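# Retrieve spanner from live UPS battery guard into tray

## Task

A spanner has ended up beneath the transparent cover over the UPS batteries. Pull it out and set it down lying flat inside the tray. The exposed battery terminals and the bar joining them are still energized even though the breaker is off. The job fails if the spanner bridges any two terminals or if any part of the robot contacts a terminal. The bench hook is insulated and safe to use as a tool.

## Robot and tools

Robot: two seven-joint arms, left_arm and right_arm, each ending in a parallel two-finger gripper. Base positions in the scene frame: left_arm at (+0.006, +0.358, 0) m, right_arm at (+0.038, -0.325, 0) m, both facing almost straight along +x. A camera stand sits behind them.

Frame: every position, orientation, velocity and offset uses the scene frame. Its origin is at table-top height, halfway between the nominal bases; +x points out over the table, +z up, and +y toward left_arm's side. Camera image left/right does not match arm names. Reported hand poses can be a few cm off, more at long reach. A gripper's fingers extend along its own +z and close along its own y. end_effector_position marks the spot between closed finger pads, roughly 2 cm short of the tips; closing pushes the tips about 10 mm further out.

Row layout (shared by execute_actions and move): one flat list of 14 numbers, each in [-1, 1]. First seven belong to left_arm: dx, dy, dz, rx, ry, rz, opening; next seven to right_arm in the same order. Both arms always appear. dx..rz are offsets, not poses: they count from that arm's Hand target at the start of the action or move, along scene axes, with the rotation (rx, ry, rz as one rotation vector) taken about the Hand target position. Scale: 1.0 equals 0.6 m or 180 degrees. Repeating the same offset in a new call moves further. Opening is absolute: +1 fully open (0.084 m), -1 closed. Sending 0 for an arm's six pose numbers re-requests its current Hand target; a 0 in the opening slot really commands half-open, so resend the current opening to leave the fingers alone.

execute_actions(actions, cameras): actions is a list of actions; each action is a list of up to 15 rows, one per 1/30 s step; a short action repeats its final row to fill 15 steps. Every row in an action counts from the same starting Hand target, not from the previous row. Images come back only when actions is empty or cameras names some ("all" for all; names are cam_high, cam_left_wrist, cam_right_wrist).

move(target, speed, blend, opening_speed, blocking, cameras): drives each gripper in a straight line toward target, either one 14-number row or a list of up to 15 rows, all offsets measured from the Hand targets at the start of the move (not chained). speed is m/s, 0.002 to 1, default 0.25 (rotation up to twice that in rad/s), one value or one per target. blend in metres rounds corners at intermediate targets; 0 stops at each. opening_speed sets finger travel per second on the -1..+1 scale, at least 0.2. The whole move is capped at 10 s. Paths do not avoid obstacles or the other arm; faster moves lag and overshoot more and hit harder. blocking=false returns after about 0.5 s while the move continues. The result adds a move: line such as done, off_target, moving, held or fault; done means at rest within 3 mm and 2 degrees of the target. limits=paced means a pose was clipped, limits=held that steps were withheld (e.g. the clearance check keeping the arms apart).

wait(seconds): 0 to 10, lets the scene run with the last commands held. stop(): brakes a running move. zoom_image(camera, region): region [x0, y0, x1, y1] in pixels of that camera's last image, at most 504 by 504. clear_fault(arm): releases a torque fault on left_arm or right_arm once it has been reported. finished_scene(scene): ends the current scene, giving its number; irreversible, so call only when the spanner rests flat in the tray with nothing holding it.

Control details: each step the commanded pose is clipped to within 70 mm and 16 degrees of the measured gripper pose, so large jumps take several actions. Hand target in results is the last commanded pose after clipping. A gripper often stops short of it; send the remaining gap as an offset. If an arm is blocked it keeps pushing until you command its target back past the gripper.

Results: end_effector_position (m), end_effector_quat_wxyz, velocities, Joint positions (last value is the measured finger gap in m), joint torques, grip_measured (measured opening on the -1..+1 scale), Tool commands. "within noise" means that arm is still. To hold an object, command an opening clearly under grip_measured; grip force is about 24 N per pad.

Hazards: never let either gripper or arm touch a battery terminal or the link bar, and never let the metal spanner span two terminals; prefer the insulated hook from the bench to drag the spanner out from under the guard. Keep speeds low near the batteries and guard. Nothing may fall or be left off the table; do not release parts while they move, slam, or push hard. Arms must not press or collide with each other, and neither gripper should close on the other's fingers. Contact torque over joint limits (waist 40.8, shoulder 41, upper arm roll 26.1, elbow 26.1, forearm roll 26.1, wrist pitch 14, wrist roll 14.7 N m) or a motor saturated for 1 s causes a TORQUE FAULT that needs clear_fault. Long holding, stretched poses or unreachable targets heat motors: a MOTOR HOT line appears at 65 °C and an over-temperature brake stop at 80 °C. Loose objects may occasionally be nudged by outside pushes.

Each tool is called after "Emit:" as a command line: name --argument value for each argument, lists and objects as JSON in quotes; but a table of rows of numbers goes row by row, as --pt "numbers of a row", without its own name.

## Session

Emit:
execute_actions --actions '[]'

Scene clock: 0.00 s.
left_arm: end_effector_position=(+0.2858, -0.1761, +0.2413) grip_measured=+1.00 end_effector_quat_wxyz=(-0.386, -0.060, +0.886, -0.250) | right_arm: end_effector_position=(+0.4811, -0.4475, +0.1906) grip_measured=+1.00 end_effector_quat_wxyz=(-0.250, -0.045, +0.824, -0.506)
Joint positions: left_arm=[-0.881 0.532 0.157 1.65 -1.014 1.489 2.568 0.084] | right_arm=[-0.428 0.622 0.774 1.368 -1.146 2.004 -2.626 0.084]
Joint velocities: within noise
Joint torques (N m): no reading
Hand target: left_arm +0.2858, -0.1761, +0.2413; -0.386, -0.060, +0.886, -0.250 | right_arm +0.4811, -0.4475, +0.1906; -0.250, -0.045, +0.824, -0.506
Tool commands: left_gripper/opening=+1.0 right_gripper/opening=+1.0

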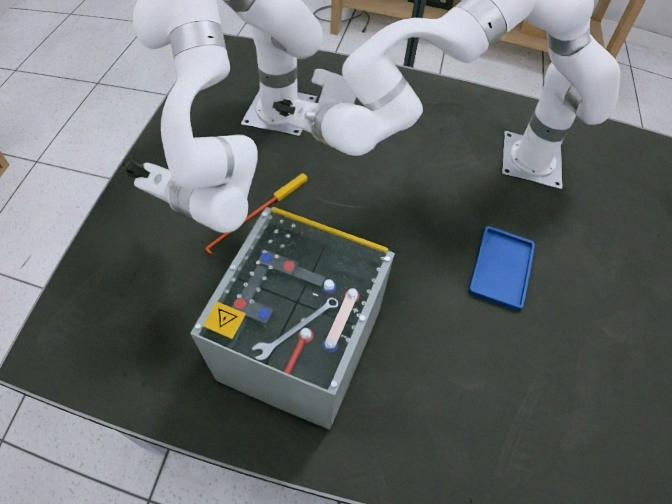

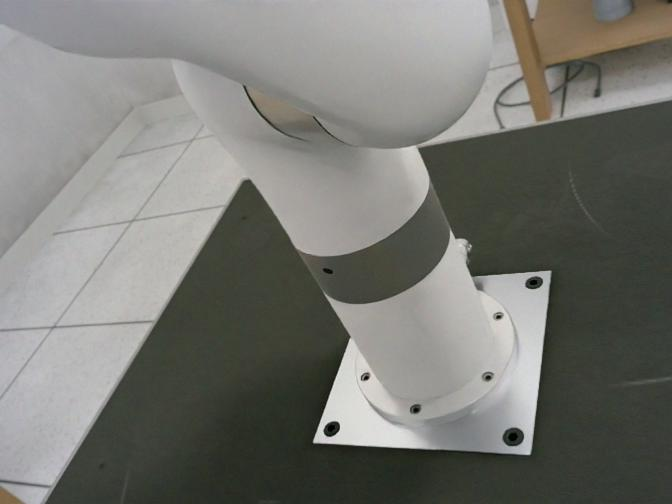

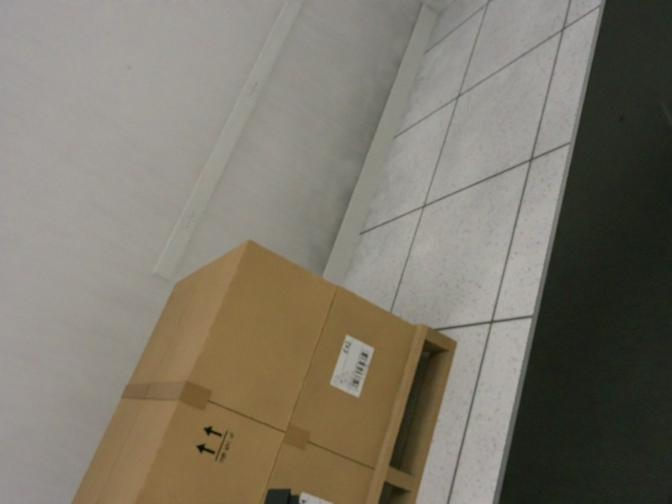

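Emit:
zoom_image --camera "cam_high" --region '[180, 190, 410, 440]'

Emit:
zoom_image --camera "cam_high" --region '[240, 230, 380, 380]'

Scaled by 2.016 from the camera's 672x504 image, which has a finer 960x720 frame.

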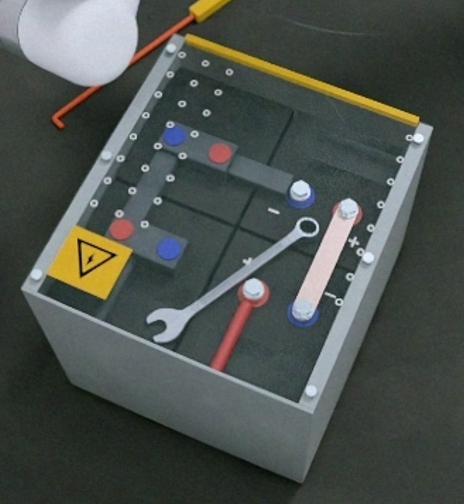

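Scaled by 3.360 from the camera's 672x504 image, which has a finer 960x720 frame.

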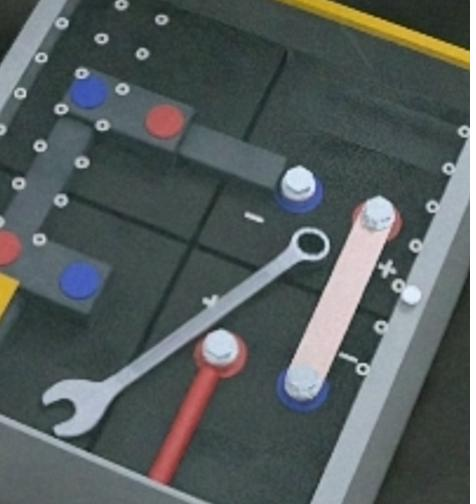

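Emit:
move --pt "0 0.15 0.3 0 0 0 1 0 0 0.2 0 0 0 1" --pt "-0.05 0.43 0.38 -0.046 0.179 0.875 1 -0.15 0 0.3 0 0 0 1" --speed 0.4 --blend 0.03 --cameras '["all"]'

Scene clock: 44.40 s.
left_arm: end_effector_position=(+0.2558, +0.0819, +0.4693) grip_measured=+1.00 end_effector_quat_wxyz=(+0.000, +0.894, +0.001, +0.447) | right_arm: end_effector_position=(+0.3911, -0.4475, +0.3706) grip_measured=+1.00 end_effector_quat_wxyz=(-0.250, -0.045, +0.824, -0.506)
Joint positions: left_arm=[0.251 -1.314 -0.731 0.871 -0.479 1.086 -0.345 0.084] | right_arm=[-0.614 -0.019 0.866 1.175 -0.92 1.968 -3.013 0.084]
Joint torques (N m): left_arm=[3.92 16.85 9.8 13.83 2.68 -0.44 -1.38] | right_arm=[-4.82 -20.88 -1.79 11.56 0.61 -0.51 -1.32]
Hand target: left_arm +0.2558, +0.0819, +0.4693; +0.000, +0.894, +0.001, +0.447 | right_arm +0.3911, -0.4475, +0.3706; -0.250, -0.045, +0.824, -0.506
Off the commanded pose: left_arm 0.000 m, 0 deg | right_arm 0.000 m, 0 deg.
move: done; limits=paced
camera_calibration:
cam_left_wrist: T_world_to_cam=[[-0.0134422, -0.999905, -0.00300015, 0.114915], [-0.602384, 0.0104929, -0.798137, 0.592768], [0.798093, -0.00892144, -0.602468, 0.210429], [0, 0, 0, 1]] pos_world=[0.190677, 0.110562, 0.600232]
cam_right_wrist: T_world_to_cam=[[-0.325815, 0.469368, -0.820693, 0.679318], [0.866208, -0.199647, -0.458066, -0.18892], [-0.37885, -0.860136, -0.341523, 0.0181312], [0, 0, 0, 1]] pos_world=[0.391845, -0.340972, 0.477166]

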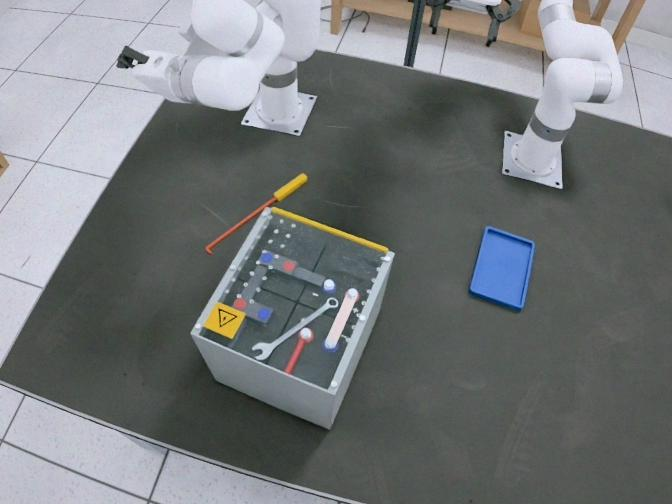

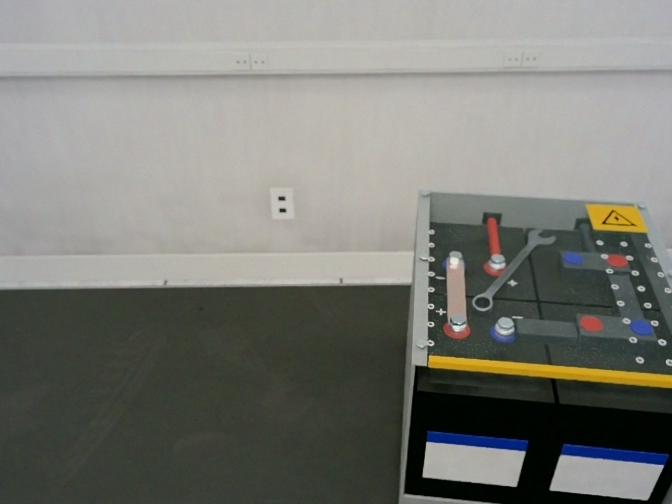

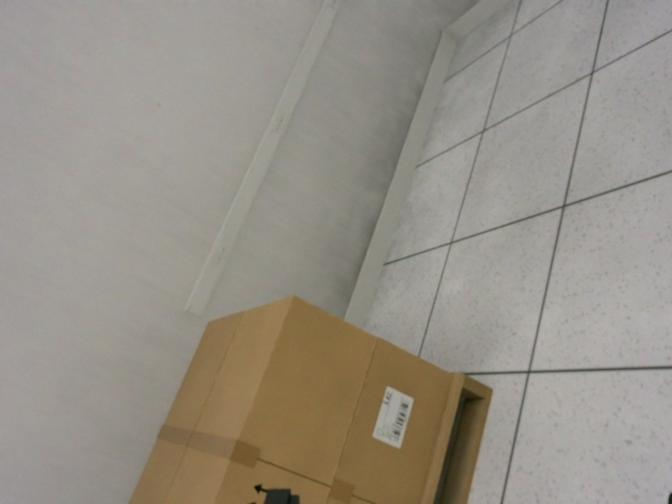

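Emit:
move --target '[0.05,-0.25,-0.17,0,0,0,1,-0.15,0.05,0,0.027,0.36,0.603,0]' --speed 0.5 --cameras '["all"]'

Emit:
zoom_image --camera "cam_left_wrist" --region '[140, 60, 520, 440]'

Scene clock: 50.90 s.
left_arm: end_effector_position=(+0.2858, -0.0681, +0.3673) grip_measured=+1.00 end_effector_quat_wxyz=(+0.000, +0.894, +0.001, +0.447) | right_arm: end_effector_position=(+0.3011, -0.4175, +0.3706) grip_measured=-0.01 end_effector_quat_wxyz=(+0.100, +0.892, -0.240, +0.370)
Joint positions: left_arm=[0.473 -1.275 -1.172 1.06 -0.638 0.94 -0.596 0.084] | right_arm=[0.326 -1.409 -0.187 0.38 -0.749 1.221 -5.462 0.044]
Joint torques (N m): left_arm=[3.68 21.52 15.01 10.14 -1.94 -2.55 -1.4] | right_arm=[4.49 13.31 1.13 18.21 1.84 -0.57 -1.26]
Hand target: left_arm +0.2858, -0.0681, +0.3673; +0.000, +0.894, +0.001, +0.447 | right_arm +0.3011, -0.4175, +0.3706; +0.100, +0.892, -0.240, +0.370
Off the commanded pose: left_arm 0.000 m, 0 deg | right_arm 0.000 m, 0 deg.
move: done
camera_calibration:
cam_left_wrist: T_world_to_cam=[[-0.0133624, -0.999906, -0.00305952, -0.0349613], [-0.602433, 0.0104928, -0.7981, 0.530996], [0.798057, -0.00882141, -0.602517, 0.123732], [0, 0, 0, 1]] pos_world=[0.220678, -0.0394382, 0.498232]
cam_right_wrist: T_world_to_cam=[[-0.497016, -0.867613, -0.0149104, -0.169312], [-0.594335, 0.352887, -0.722659, 0.663629], [0.63225, -0.350312, -0.691044, 0.047755], [0, 0, 0, 1]] pos_world=[0.280075, -0.364354, 0.510054]

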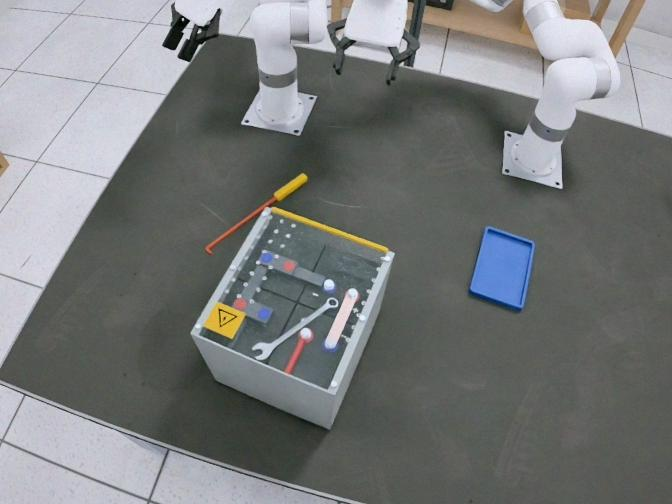

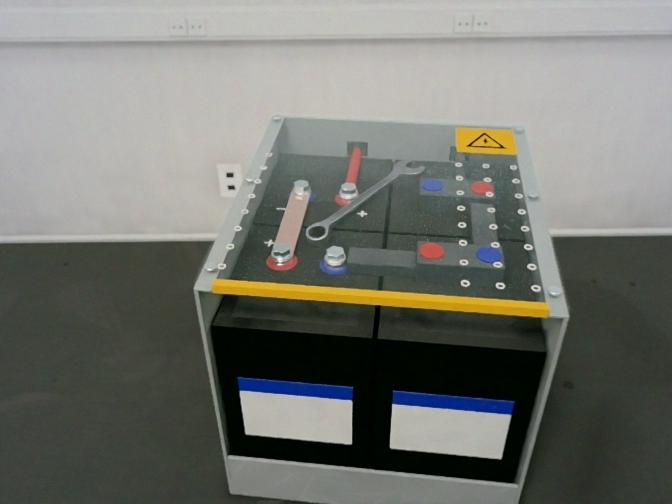

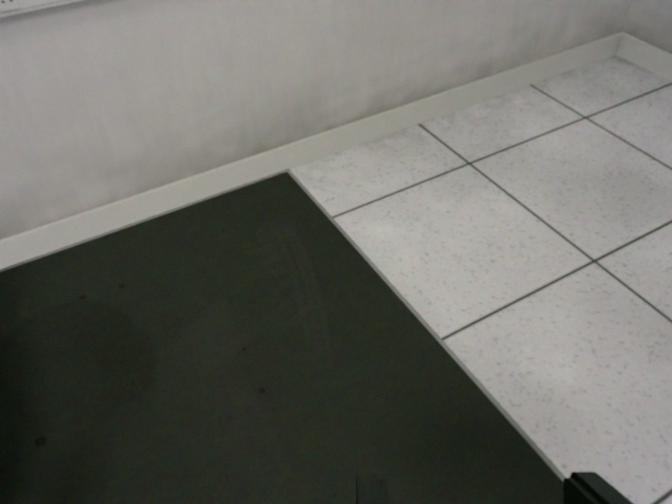

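Scaled by 1.326 from the camera's 672x504 image, which has a finer 960x720 frame.

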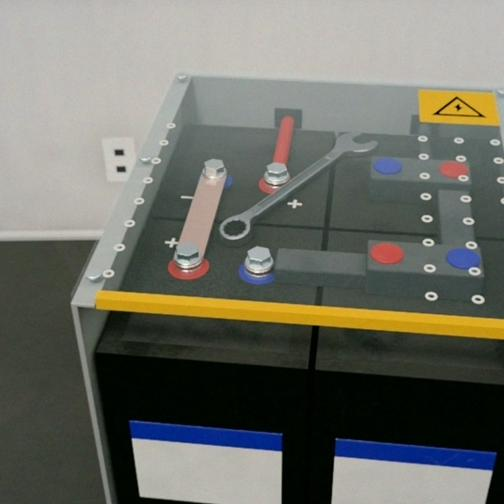

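Emit:
zoom_image --camera "cam_left_wrist" --region '[220, 140, 400, 320]'

Emit:
zoom_image --camera "cam_left_wrist" --region '[380, 140, 560, 320]'

Emit:
move --target '[0.08,-0.02,-0.22,0,-0.19,0,1,0,0,0,0,0,0,0]' --speed 0.4 --cameras '["cam_left_wrist"]'

Emit:
zoom_image --camera "cam_left_wrist" --region '[100, 50, 600, 400]'

Scaled by 2.800 from the camera's 672x504 image, which has a finer 960x720 frame.

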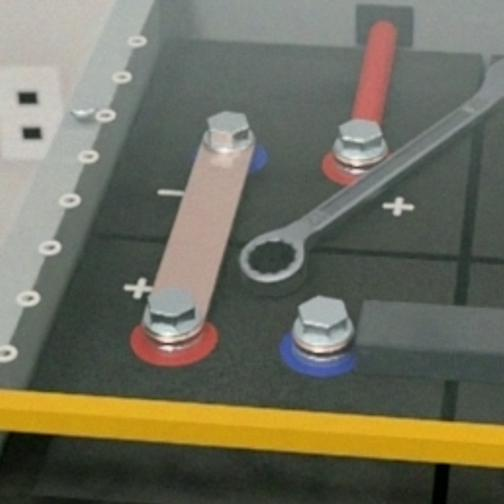

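Scaled by 2.800 from the camera's 672x504 image, which has a finer 960x720 frame.

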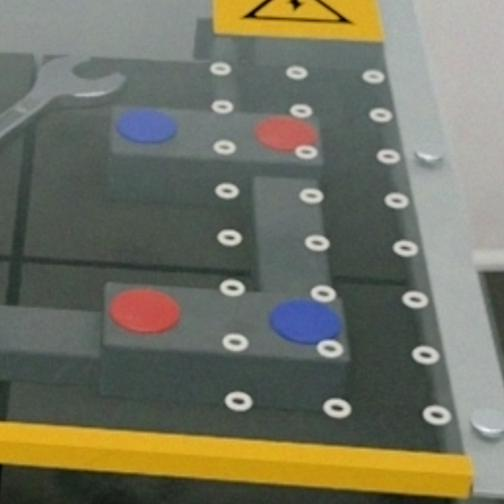

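Scene clock: 67.27 s.
left_arm: end_effector_position=(+0.3339, -0.0800, +0.2352) grip_measured=+1.00 end_effector_quat_wxyz=(+0.000, +0.723, +0.001, +0.691) | right_arm: end_effector_position=(+0.3011, -0.4175, +0.3706) grip_measured=-0.01 end_effector_quat_wxyz=(+0.100, +0.892, -0.240, +0.370)
Joint positions: left_arm=[0.499 -1.914 -1.62 0.863 -0.827 0.441 -1.014 0.084] | right_arm=[0.326 -1.409 -0.187 0.38 -0.749 1.221 -5.462 0.044]
Joint torques (N m): left_arm=[3.73 10.58 19.99 -4.4 1.96 0.45 -1.35] | right_arm=[4.74 13.24 1.01 18.23 1.81 -0.6 -1.36]
Hand target: left_arm +0.3338, -0.0801, +0.2353; +0.000, +0.723, +0.001, +0.691 | right_arm +0.3011, -0.4175, +0.3706; +0.100, +0.892, -0.240, +0.370
Off the commanded pose: left_arm 0.000 m, 0 deg | right_arm 0.000 m, 0 deg.
move: done
camera_calibration:
cam_left_wrist: T_world_to_cam=[[-0.00933842, -0.999905, -0.0101394, -0.0463937], [-0.0498027, 0.0105924, -0.998703, 0.317397], [0.998715, -0.00882134, -0.0498969, -0.191208], [0, 0, 0, 1]] pos_world=[0.206337, -0.051438, 0.306974]
Images, in order (width x height): cam_left_wrist 672x504.

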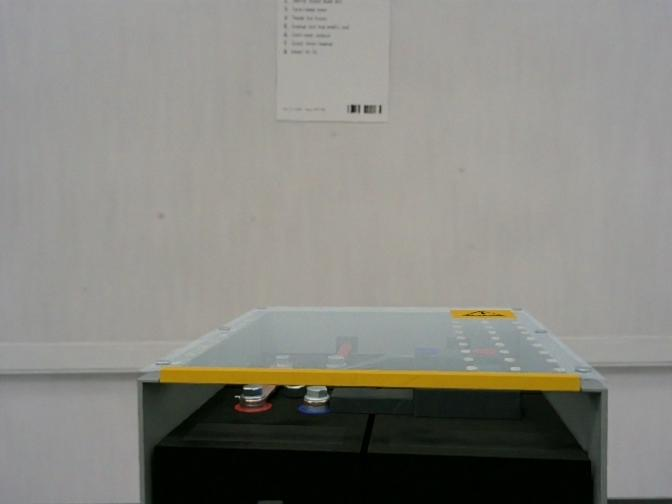

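Scaled by 1.008 from the camera's 672x504 image, which has a finer 960x720 frame.

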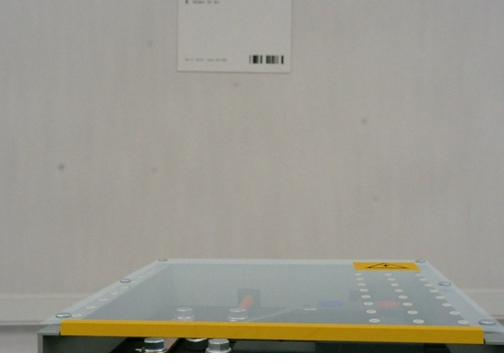

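Emit:
zoom_image --camera "cam_left_wrist" --region '[130, 300, 380, 500]'

Emit:
zoom_image --camera "cam_left_wrist" --region '[360, 300, 610, 500]'

Emit:
move --target '[0.15,0.06,-0.05,0,-0.05,0,1,0,0,0,0,0,0,0]' --speed 0.4 --cameras '["cam_left_wrist"]'

Emit:
zoom_image --camera "cam_left_wrist" --region '[180, 250, 600, 500]'

Scaled by 2.016 from the camera's 672x504 image, which has a finer 960x720 frame.

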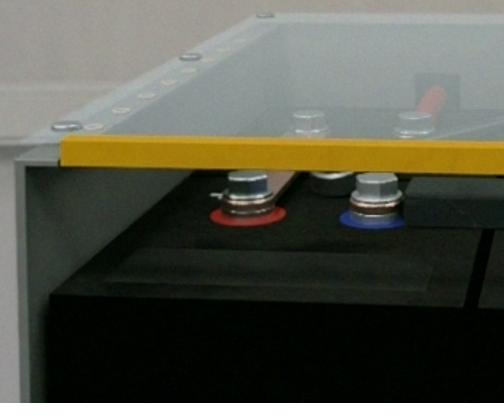

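Scaled by 2.016 from the camera's 672x504 image, which has a finer 960x720 frame.

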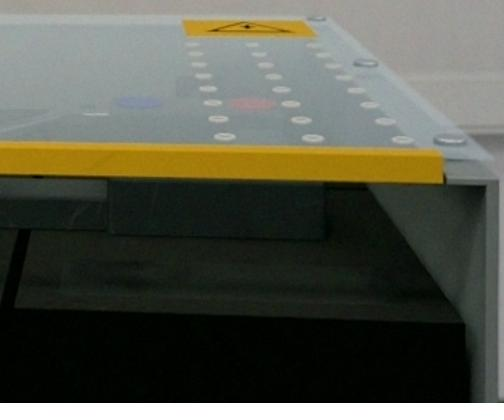

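Scene clock: 72.33 s.
left_arm: end_effector_position=(+0.4238, -0.0441, +0.2053) grip_measured=+1.00 end_effector_quat_wxyz=(+0.000, +0.667, +0.001, +0.745) | right_arm: end_effector_position=(+0.3011, -0.4175, +0.3706) grip_measured=-0.01 end_effector_quat_wxyz=(+0.100, +0.892, -0.240, +0.370)
Joint positions: left_arm=[0.718 -2.057 -1.742 0.888 -0.864 0.178 -1.167 0.084] | right_arm=[0.326 -1.409 -0.187 0.38 -0.749 1.221 -5.462 0.044]
Joint torques (N m): left_arm=[3.83 -0.92 18.91 -7.72 1.18 -1.42 -1.48] | right_arm=[4.53 13.31 1.05 18.15 1.9 -0.65 -1.22]
Hand target: left_arm +0.4238, -0.0441, +0.2053; +0.000, +0.667, +0.001, +0.745 | right_arm +0.3011, -0.4175, +0.3706; +0.100, +0.892, -0.240, +0.370
Off the commanded pose: left_arm 0.000 m, 0 deg | right_arm 0.000 m, 0 deg.
joint sent to its limit (left arm) — joint 2 (shoulder), lower limit. The joint targets still meet the commanded pose.
move: done
camera_calibration:
cam_left_wrist: T_world_to_cam=[[-0.0077588, -0.999906, -0.0112877, -0.0103216], [0.106991, 0.0103932, -0.994206, 0.224156], [0.99423, -0.00892152, 0.1069, -0.3125], [0, 0, 0, 1]] pos_world=[0.286634, -0.0154383, 0.256147]
Images, in order (width x height): cam_left_wrist 672x504.

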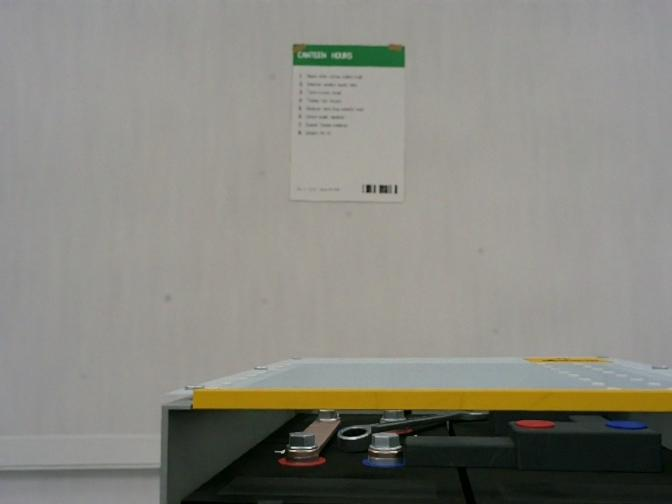

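Scaled by 1.200 from the camera's 672x504 image, which has a finer 960x720 frame.

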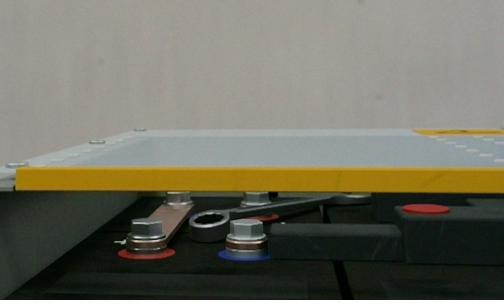

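Emit:
zoom_image --camera "cam_left_wrist" --region '[270, 390, 510, 480]'

Emit:
move --target '[0.0,-0.16,-0.03,0,0.02,0,1,0,0,0,0,0,0,0]' --speed 0.4 --cameras '["cam_left_wrist"]'

Emit:
zoom_image --camera "cam_left_wrist" --region '[100, 320, 400, 500]'

Scaled by 2.100 from the camera's 672x504 image, which has a finer 960x720 frame.

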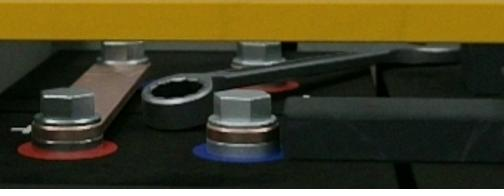

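Scene clock: 75.83 s.
left_arm: end_effector_position=(+0.4238, -0.1400, +0.1873) grip_measured=+1.00 end_effector_quat_wxyz=(+0.000, +0.690, +0.001, +0.724) | right_arm: end_effector_position=(+0.3011, -0.4175, +0.3706) grip_measured=-0.01 end_effector_quat_wxyz=(+0.100, +0.892, -0.240, +0.370)
Joint positions: left_arm=[0.871 -2.055 -1.569 1.22 -0.727 0.397 -1.263 0.084] | right_arm=[0.326 -1.409 -0.187 0.38 -0.749 1.221 -5.462 0.044]
Joint torques (N m): left_arm=[3.9 15.6 20.59 -7.32 1.62 0.81 -1.34] | right_arm=[4.54 12.85 1.18 18.16 1.74 -0.63 -1.2]
Hand target: left_arm +0.4238, -0.1401, +0.1873; +0.000, +0.690, +0.001, +0.724 | right_arm +0.3011, -0.4175, +0.3706; +0.100, +0.892, -0.240, +0.370
Off the commanded pose: left_arm 0.000 m, 0 deg | right_arm 0.000 m, 0 deg.
move: done
camera_calibration:
cam_left_wrist: T_world_to_cam=[[-0.00834634, -0.999906, -0.0108748, -0.106324], [0.0444907, 0.0104931, -0.998955, 0.234696], [0.998975, -0.00882144, 0.0443989, -0.301752], [0, 0, 0, 1]] pos_world=[0.290113, -0.111438, 0.246692]
Images, in order (width x height): cam_left_wrist 672x504.

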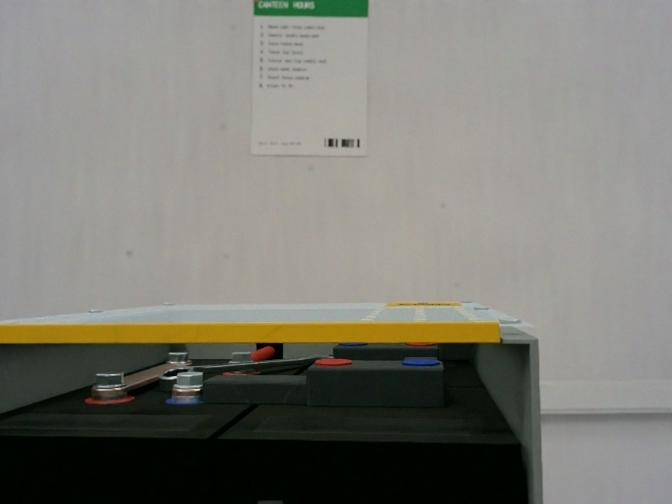

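Scaled by 1.680 from the camera's 672x504 image, which has a finer 960x720 frame.

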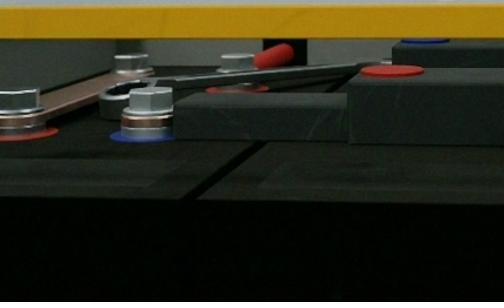

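Emit:
move --pt "-0.15 0.2 0.1 0 0 0 1 0 0 0 0 0 0 1" --pt "-0.15 0.6 0.35 0 0 0 1 -0.02 0.348 -0.35 0 0 0 1" --speed 0.4 --blend 0.03 --cameras '["all"]'

Emit:
zoom_image --camera "cam_right_wrist" --region '[180, 100, 480, 400]'

Emit:
zoom_image --camera "cam_high" --region '[190, 160, 320, 270]'

Scene clock: 105.43 s.
left_arm: end_effector_position=(+0.3338, +0.2199, +0.3973) grip_measured=+1.00 end_effector_quat_wxyz=(+0.000, +0.690, +0.001, +0.724) | right_arm: end_effector_position=(+0.2891, -0.2086, +0.1606) grip_measured=+1.00 end_effector_quat_wxyz=(+0.100, +0.892, -0.240, +0.370)
Joint positions: left_arm=[0.125 -1.252 -1.114 0.035 -0.827 -0.364 -0.266 0.084] | right_arm=[0.477 -0.849 0.561 0.114 -0.513 0.817 -4.518 0.084]
Joint torques (N m): left_arm=[-3.8 11.22 10 7.61 1.67 -2.22 1.47] | right_arm=[-4.75 5.86 -0.55 17.2 -2.81 0.4 0.98]
Hand target: left_arm +0.3338, +0.2199, +0.3973; +0.000, +0.690, +0.001, +0.724 | right_arm +0.2891, -0.2087, +0.1606; +0.100, +0.892, -0.240, +0.370
Off the commanded pose: left_arm 0.000 m, 0 deg | right_arm 0.000 m, 0 deg.
move: done; blend cut to 0 m at target 1; limits=paced
camera_calibration:
cam_left_wrist: T_world_to_cam=[[-0.00824537, -0.999907, -0.0108711, 0.255153], [0.0445894, 0.010493, -0.99895, 0.444682], [0.998971, -0.00872145, 0.0444987, -0.218062], [0, 0, 0, 1]] pos_world=[0.200114, 0.248562, 0.456692]
cam_right_wrist: T_world_to_cam=[[-0.496911, -0.867673, -0.0149608, 0.00272847], [-0.594487, 0.352917, -0.72252, 0.431059], [0.63219, -0.350134, -0.691188, -0.0165445], [0, 0, 0, 1]] pos_world=[0.268074, -0.155554, 0.300054]

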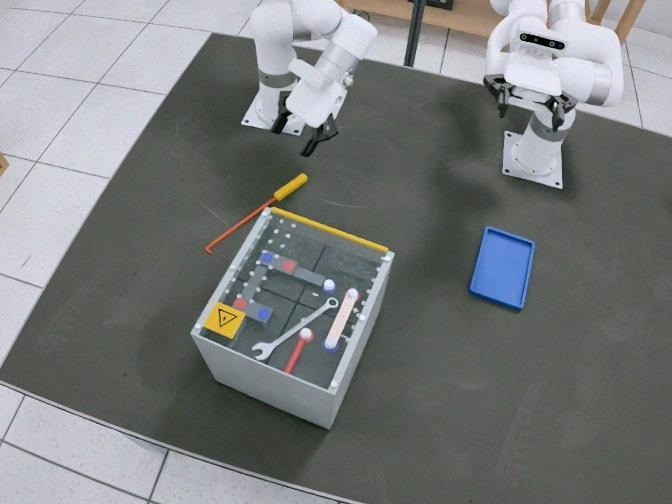

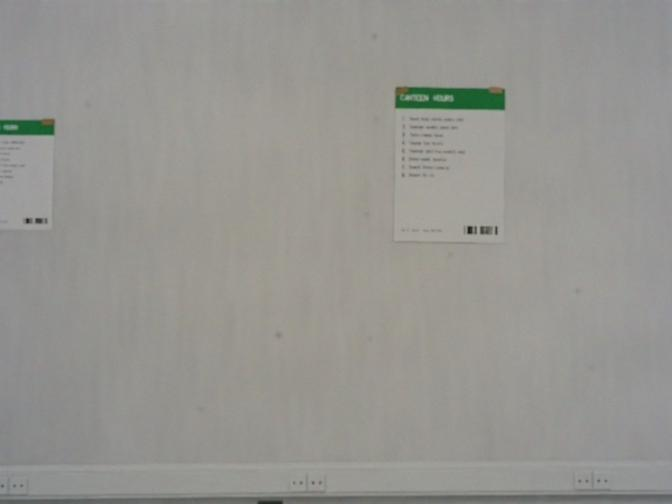

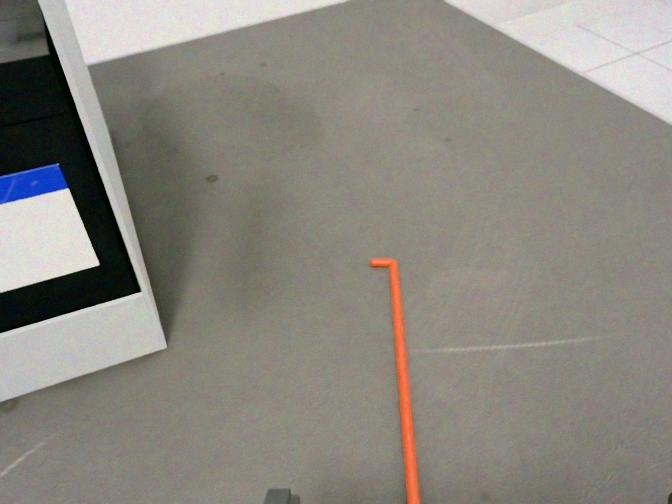

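Scaled by 1.680 from the camera's 672x504 image, which has a finer 960x720 frame.

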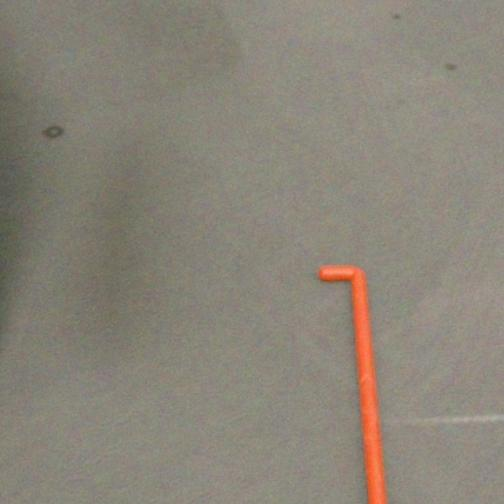

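Scaled by 3.877 from the camera's 672x504 image, which has a finer 960x720 frame.

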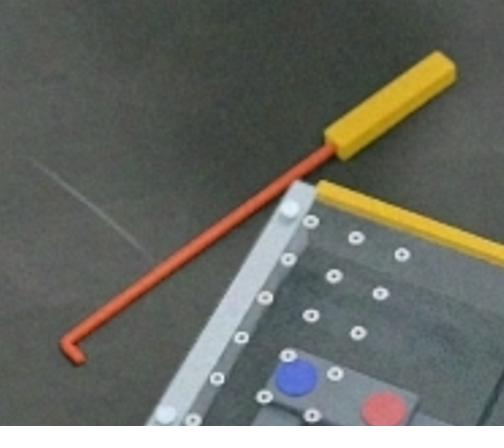

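Emit:
move --pt "0 -0.1 0.0 0 0 0 1 -0.065 -0.4 0.23 0 0 0 1" --pt "-0.027 -0.742 -0.4 0.139 0.501 -0.132 1 -0.065 -0.4 0.23 0.4876 -0.131 0.131 0.3" --speed 0.45 --blend 0.02 --cameras '["all"]'

Scene clock: 137.13 s.
left_arm: end_effector_position=(+0.3176, -0.2253, +0.1573) grip_measured=+1.00 end_effector_quat_wxyz=(-0.001, +0.964, -0.266, +0.001) | right_arm: end_effector_position=(+0.2501, -0.4487, +0.2986) grip_measured=+0.29 end_effector_quat_wxyz=(+0.653, -0.653, +0.271, -0.271)
Joint positions: left_arm=[1.533 -0.956 -2.171 2.012 -0.751 1.398 -0.205 0.084] | right_arm=[-0.038 -2.062 -1.572 0.388 -0.343 1.289 -5.812 0.056]
Joint torques (N m): left_arm=[3.85 30.68 7.97 16.61 2.36 0.1 -1.4] | right_arm=[-4.21 -4.75 6.47 -7.06 3.91 -1.45 -1.35]
Hand target: left_arm +0.3176, -0.2253, +0.1573; -0.001, +0.964, -0.266, +0.001 | right_arm +0.2501, -0.4487, +0.2986; +0.653, -0.653, +0.271, -0.271
Off the commanded pose: left_arm 0.000 m, 0 deg | right_arm 0.000 m, 0 deg.
move: done; limits=paced
camera_calibration:
cam_left_wrist: T_world_to_cam=[[-0.523034, -0.852279, 0.00751226, 0.00112222], [-0.852292, 0.523061, 0.00220867, 0.45314], [-0.00581178, -0.00524742, -0.999969, 0.289088], [0, 0, 0, 1]] pos_world=[0.388475, -0.234547, 0.28807]
cam_right_wrist: T_world_to_cam=[[0.00494057, 0.0153131, -0.999871, 0.341906], [-0.69137, 0.72246, 0.00764834, 0.564313], [0.722484, 0.691243, 0.0141564, 0.253494], [0, 0, 0, 1]] pos_world=[0.205314, -0.588155, 0.333957]

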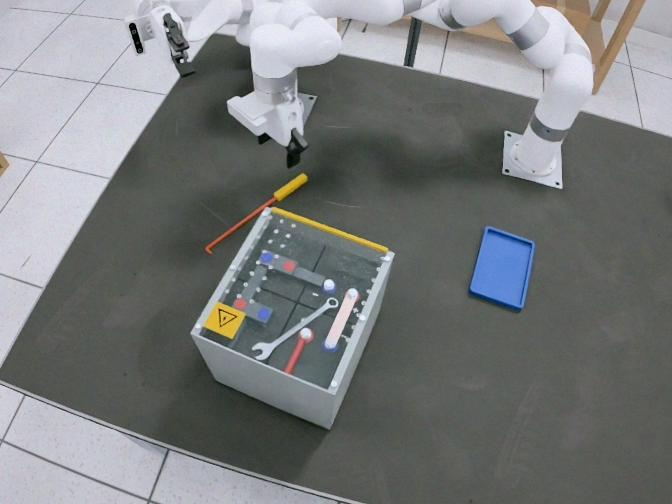

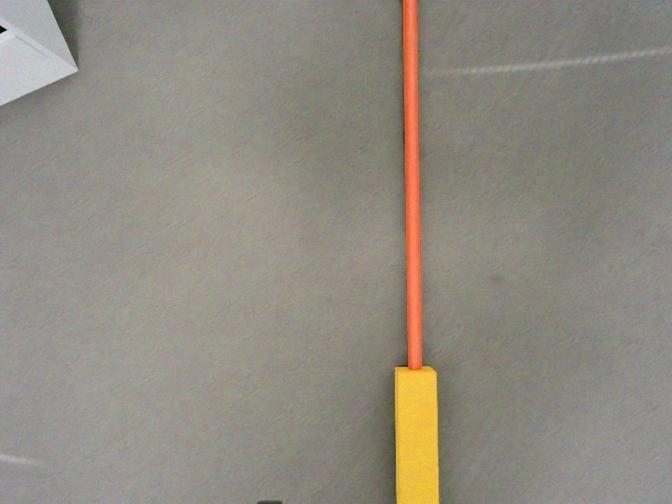

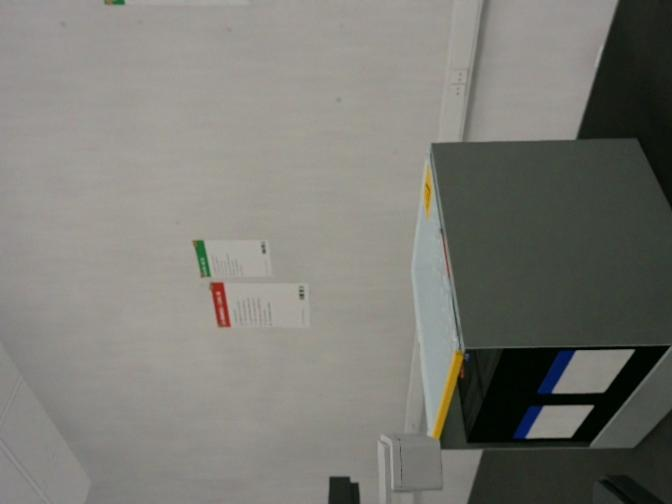

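Emit:
move --pt "-0.011 -0.005 -0.19 0 0 0 0.0 0 0 0 0 0 0 0.3" --pt "-0.011 -0.005 -0.216 0 0 0 0.0 0 0 0 0 0 0 0.3" --speed '[0.25,0.08]' --cameras '["cam_left_wrist","cam_high"]'

Emit:
zoom_image --camera "cam_high" --region '[240, 130, 340, 230]'

Scene clock: 143.67 s.
left_arm: end_effector_position=(+0.3110, -0.2282, +0.0278) grip_measured=-0.01 end_effector_quat_wxyz=(-0.001, +0.964, -0.266, +0.001) | right_arm: end_effector_position=(+0.2501, -0.4487, +0.2986) grip_measured=+0.29 end_effector_quat_wxyz=(+0.653, -0.653, +0.271, -0.271)
Joint positions: left_arm=[1.511 -1.107 -2.254 1.889 -0.854 1.162 -0.156 0.044] | right_arm=[-0.038 -2.062 -1.572 0.388 -0.343 1.289 -5.812 0.056]
Joint torques (N m): left_arm=[3.88 31.37 9.01 15.42 -2.2 -2.24 1.51] | right_arm=[-0.11 2.89 7.64 -4.27 3.98 0.43 -1.4]
Hand target: left_arm +0.3110, -0.2283, +0.0277; -0.001, +0.964, -0.266, +0.001 | right_arm +0.2501, -0.4487, +0.2986; +0.653, -0.653, +0.271, -0.271
Off the commanded pose: left_arm 0.000 m, 0 deg | right_arm 0.000 m, 0 deg.
move: done
camera_calibration:
cam_left_wrist: T_world_to_cam=[[-0.522961, -0.852323, 0.00751214, -0.00395228], [-0.852337, 0.522989, 0.00220853, 0.44937], [-0.00581114, -0.00524789, -0.999969, 0.159538], [0, 0, 0, 1]] pos_world=[0.381875, -0.237547, 0.15857]
Images, in order (width x height): cam_high 672x504, cam_left_wrist 672x504.

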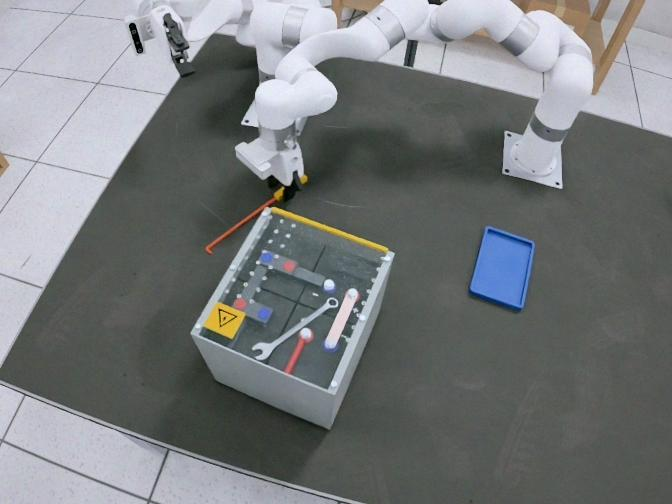

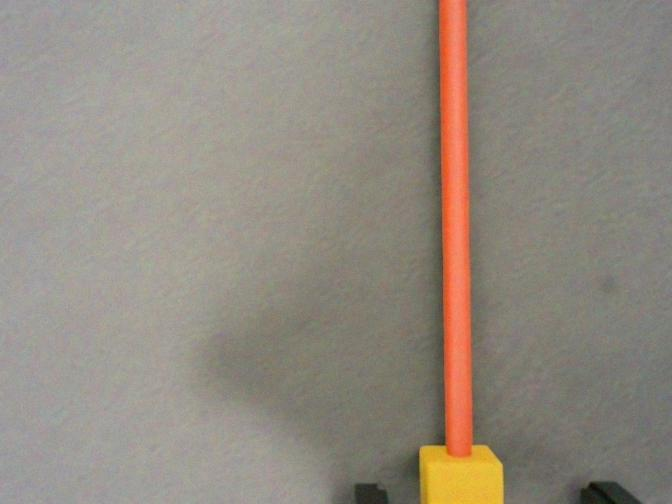

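Scaled by 5.040 from the camera's 672x504 image, which has a finer 960x720 frame.

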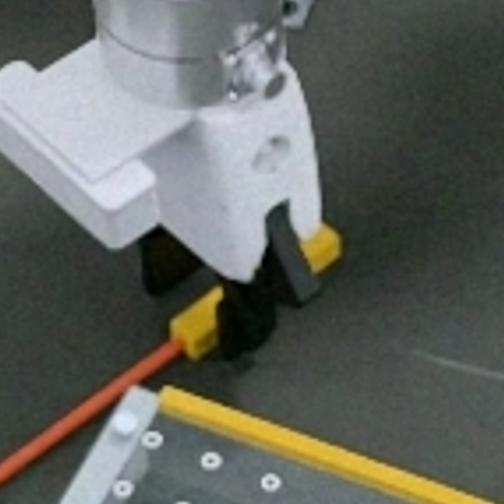

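Emit:
move --pt "0.016 0 -0.005 0 0 0 0.0 0 0 0 0 0 0 0.3" --pt "0.016 0 -0.005 0 0 0 -1 0 0 0 0 0 0 0.3" --pt "0.016 0 0.1 0 0 0 -1 0 0 0 0 0 0 0.3" --speed '[0.05,0.05,0.15]' --opening_speed 1.5 --cameras '["cam_left_wrist","cam_high"]'

Emit:
zoom_image --camera "cam_high" --region '[190, 110, 350, 270]'

Scene clock: 151.10 s.
left_arm: end_effector_position=(+0.3206, -0.2282, +0.0876) grip_measured=-0.64 end_effector_quat_wxyz=(-0.001, +0.964, -0.266, +0.001) | right_arm: end_effector_position=(+0.2501, -0.4487, +0.2986) grip_measured=+0.29 end_effector_quat_wxyz=(+0.653, -0.653, +0.271, -0.271)
Joint positions: left_arm=[1.532 -1.039 -2.214 1.949 -0.804 1.272 -0.174 0.016] | right_arm=[-0.038 -2.062 -1.572 0.388 -0.343 1.289 -5.812 0.056]
Joint torques (N m): left_arm=[-3.35 41.84 13.75 16.24 2.38 0.12 -1.38] | right_arm=[4.33 6.58 8.97 -2.45 3.27 0.36 -1.17]
Hand target: left_arm +0.3206, -0.2283, +0.0877; -0.001, +0.964, -0.266, +0.001 | right_arm +0.2501, -0.4487, +0.2986; +0.653, -0.653, +0.271, -0.271
Off the commanded pose: left_arm 0.000 m, 0 deg | right_arm 0.000 m, 0 deg.
move: done
camera_calibration:
cam_left_wrist: T_world_to_cam=[[-0.523034, -0.852279, 0.00751226, 0.00065734], [-0.852292, 0.523061, 0.00220867, 0.45742], [-0.00581178, -0.00524742, -0.999969, 0.219492], [0, 0, 0, 1]] pos_world=[0.391475, -0.237547, 0.21847]
Images, in order (width x height): cam_high 672x504, cam_left_wrist 672x504.

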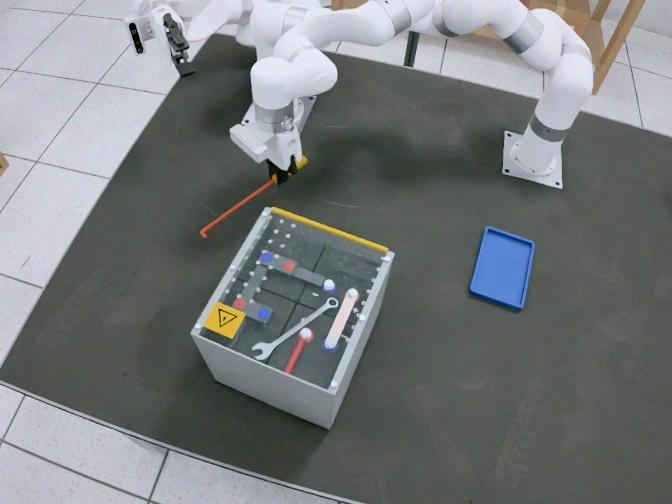

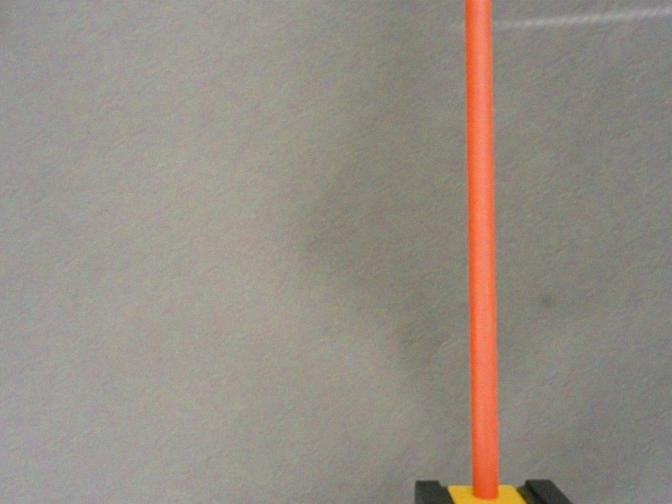

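Scaled by 3.150 from the camera's 672x504 image, which has a finer 960x720 frame.

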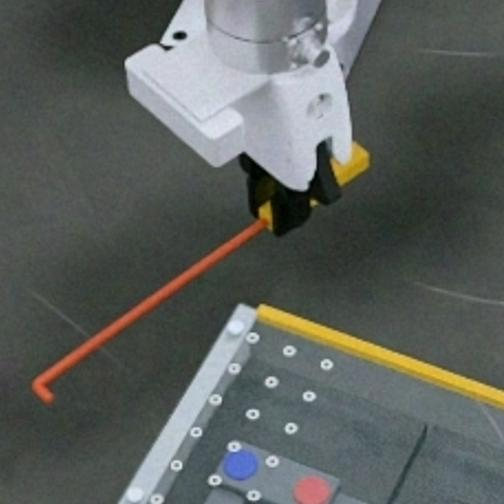

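Emit:
move --pt "0 0 0.45 0 0 0 -1 0 0 0 0 0 0 0.3" --pt "0.2 0.18 0.487 0 0 0.172 -1 0.117 0.42 0.112 0 0 0 0.3" --speed 0.3 --blend 0.05 --cameras '["all"]'

Emit:
zoom_image --camera "cam_right_wrist" --region '[168, 0, 672, 504]'

Scene clock: 162.97 s.
left_arm: end_effector_position=(+0.4128, -0.1442, +0.3743) grip_measured=-0.64 end_effector_quat_wxyz=(+0.036, +0.997, -0.061, +0.035) | right_arm: end_effector_position=(+0.2787, -0.3220, +0.3277) grip_measured=+0.29 end_effector_quat_wxyz=(+0.653, -0.657, +0.267, -0.266)
Joint positions: left_arm=[2.038 -0.872 -2.231 2.707 -0.729 1.868 -0.611 0.016] | right_arm=[-0.21 -2.052 -1.586 -0.013 -0.306 1.069 -5.723 0.056]
Joint torques (N m): left_arm=[3.72 41.73 1.4 13.13 2.74 -2.26 -1.42] | right_arm=[-4.63 -1.7 2.53 1.49 3.34 0.42 -1.31]
Hand target: left_arm +0.4133, -0.1448, +0.3748; -0.001, +0.998, -0.060, +0.001 (not the last commanded pose) | right_arm +0.2786, -0.3220, +0.3277; +0.653, -0.657, +0.267, -0.266 (not the last commanded pose)
Off the commanded pose: left_arm 0.037 m, 9 deg | right_arm 0.137 m, 1 deg.
elbow stopped short (left arm): the move would have taken joint 4 (elbow) straighter than the controller allows.
move: held (right_arm; a check stopped the path), off_target (left_arm; braked when a check withheld steps of right_arm); path passed 1 of 2 targets; limits=held
pose unreachable (right arm): on one or more control steps of this call, first in action 0 (counted from 0), this arm could not follow its commanded pose, so it was not sent that pose on those steps. It may still have moved: this result reports where it is.
cause: moving toward the commanded pose would bring two parts of the arm too close to each other (joints 2 (shoulder) to 6 (wrist pitch) lie between them).
camera_calibration:
cam_left_wrist: T_world_to_cam=[[-0.135576, -0.987856, 0.0758886, -0.0868077], [-0.988915, 0.130243, -0.0713055, 0.51868], [0.0605556, -0.0847147, -0.994563, 0.466251], [0, 0, 0, 1]] pos_world=[0.472928, -0.11381, 0.507288]
cam_right_wrist: T_world_to_cam=[[0.00125207, 0.0127749, -0.999918, 0.369127], [-0.701493, 0.712629, 0.00822614, 0.491755], [0.712675, 0.701425, 0.00985379, 0.152232], [0, 0, 0, 1]] pos_world=[0.236008, -0.461934, 0.363551]

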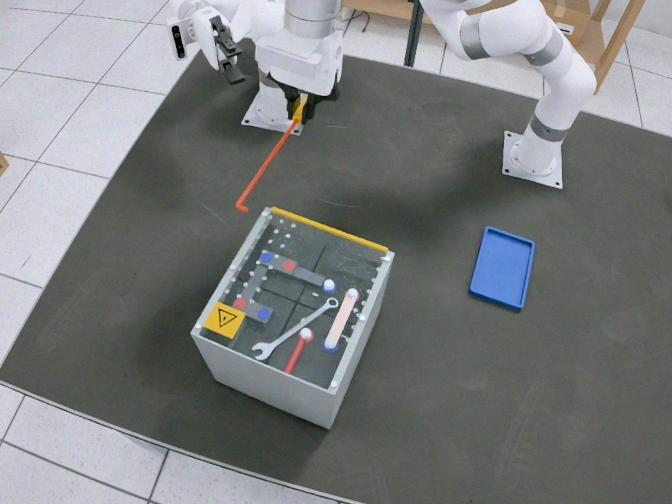

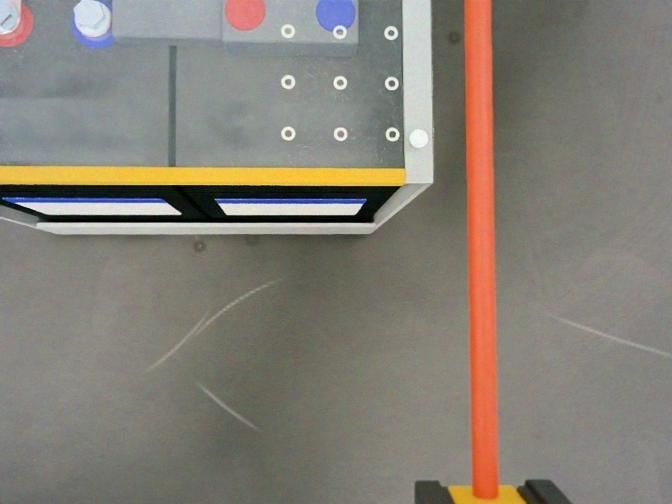

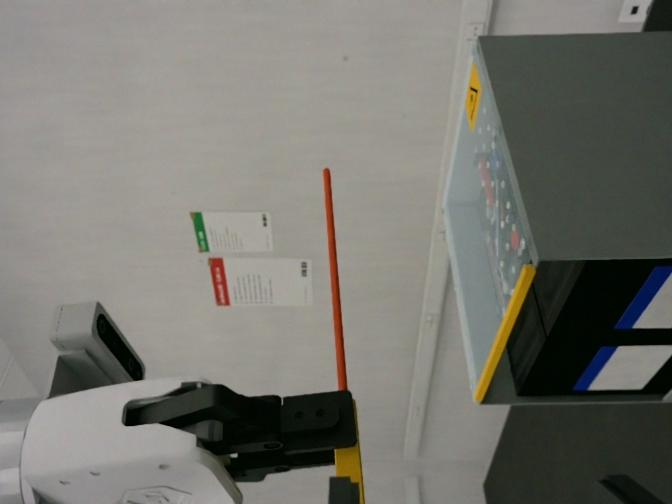

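Scaled by 1.000.

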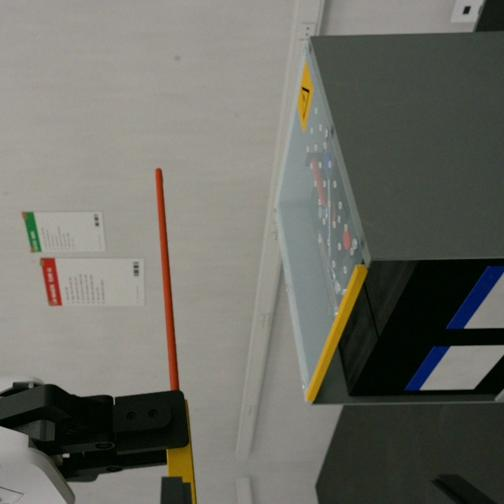

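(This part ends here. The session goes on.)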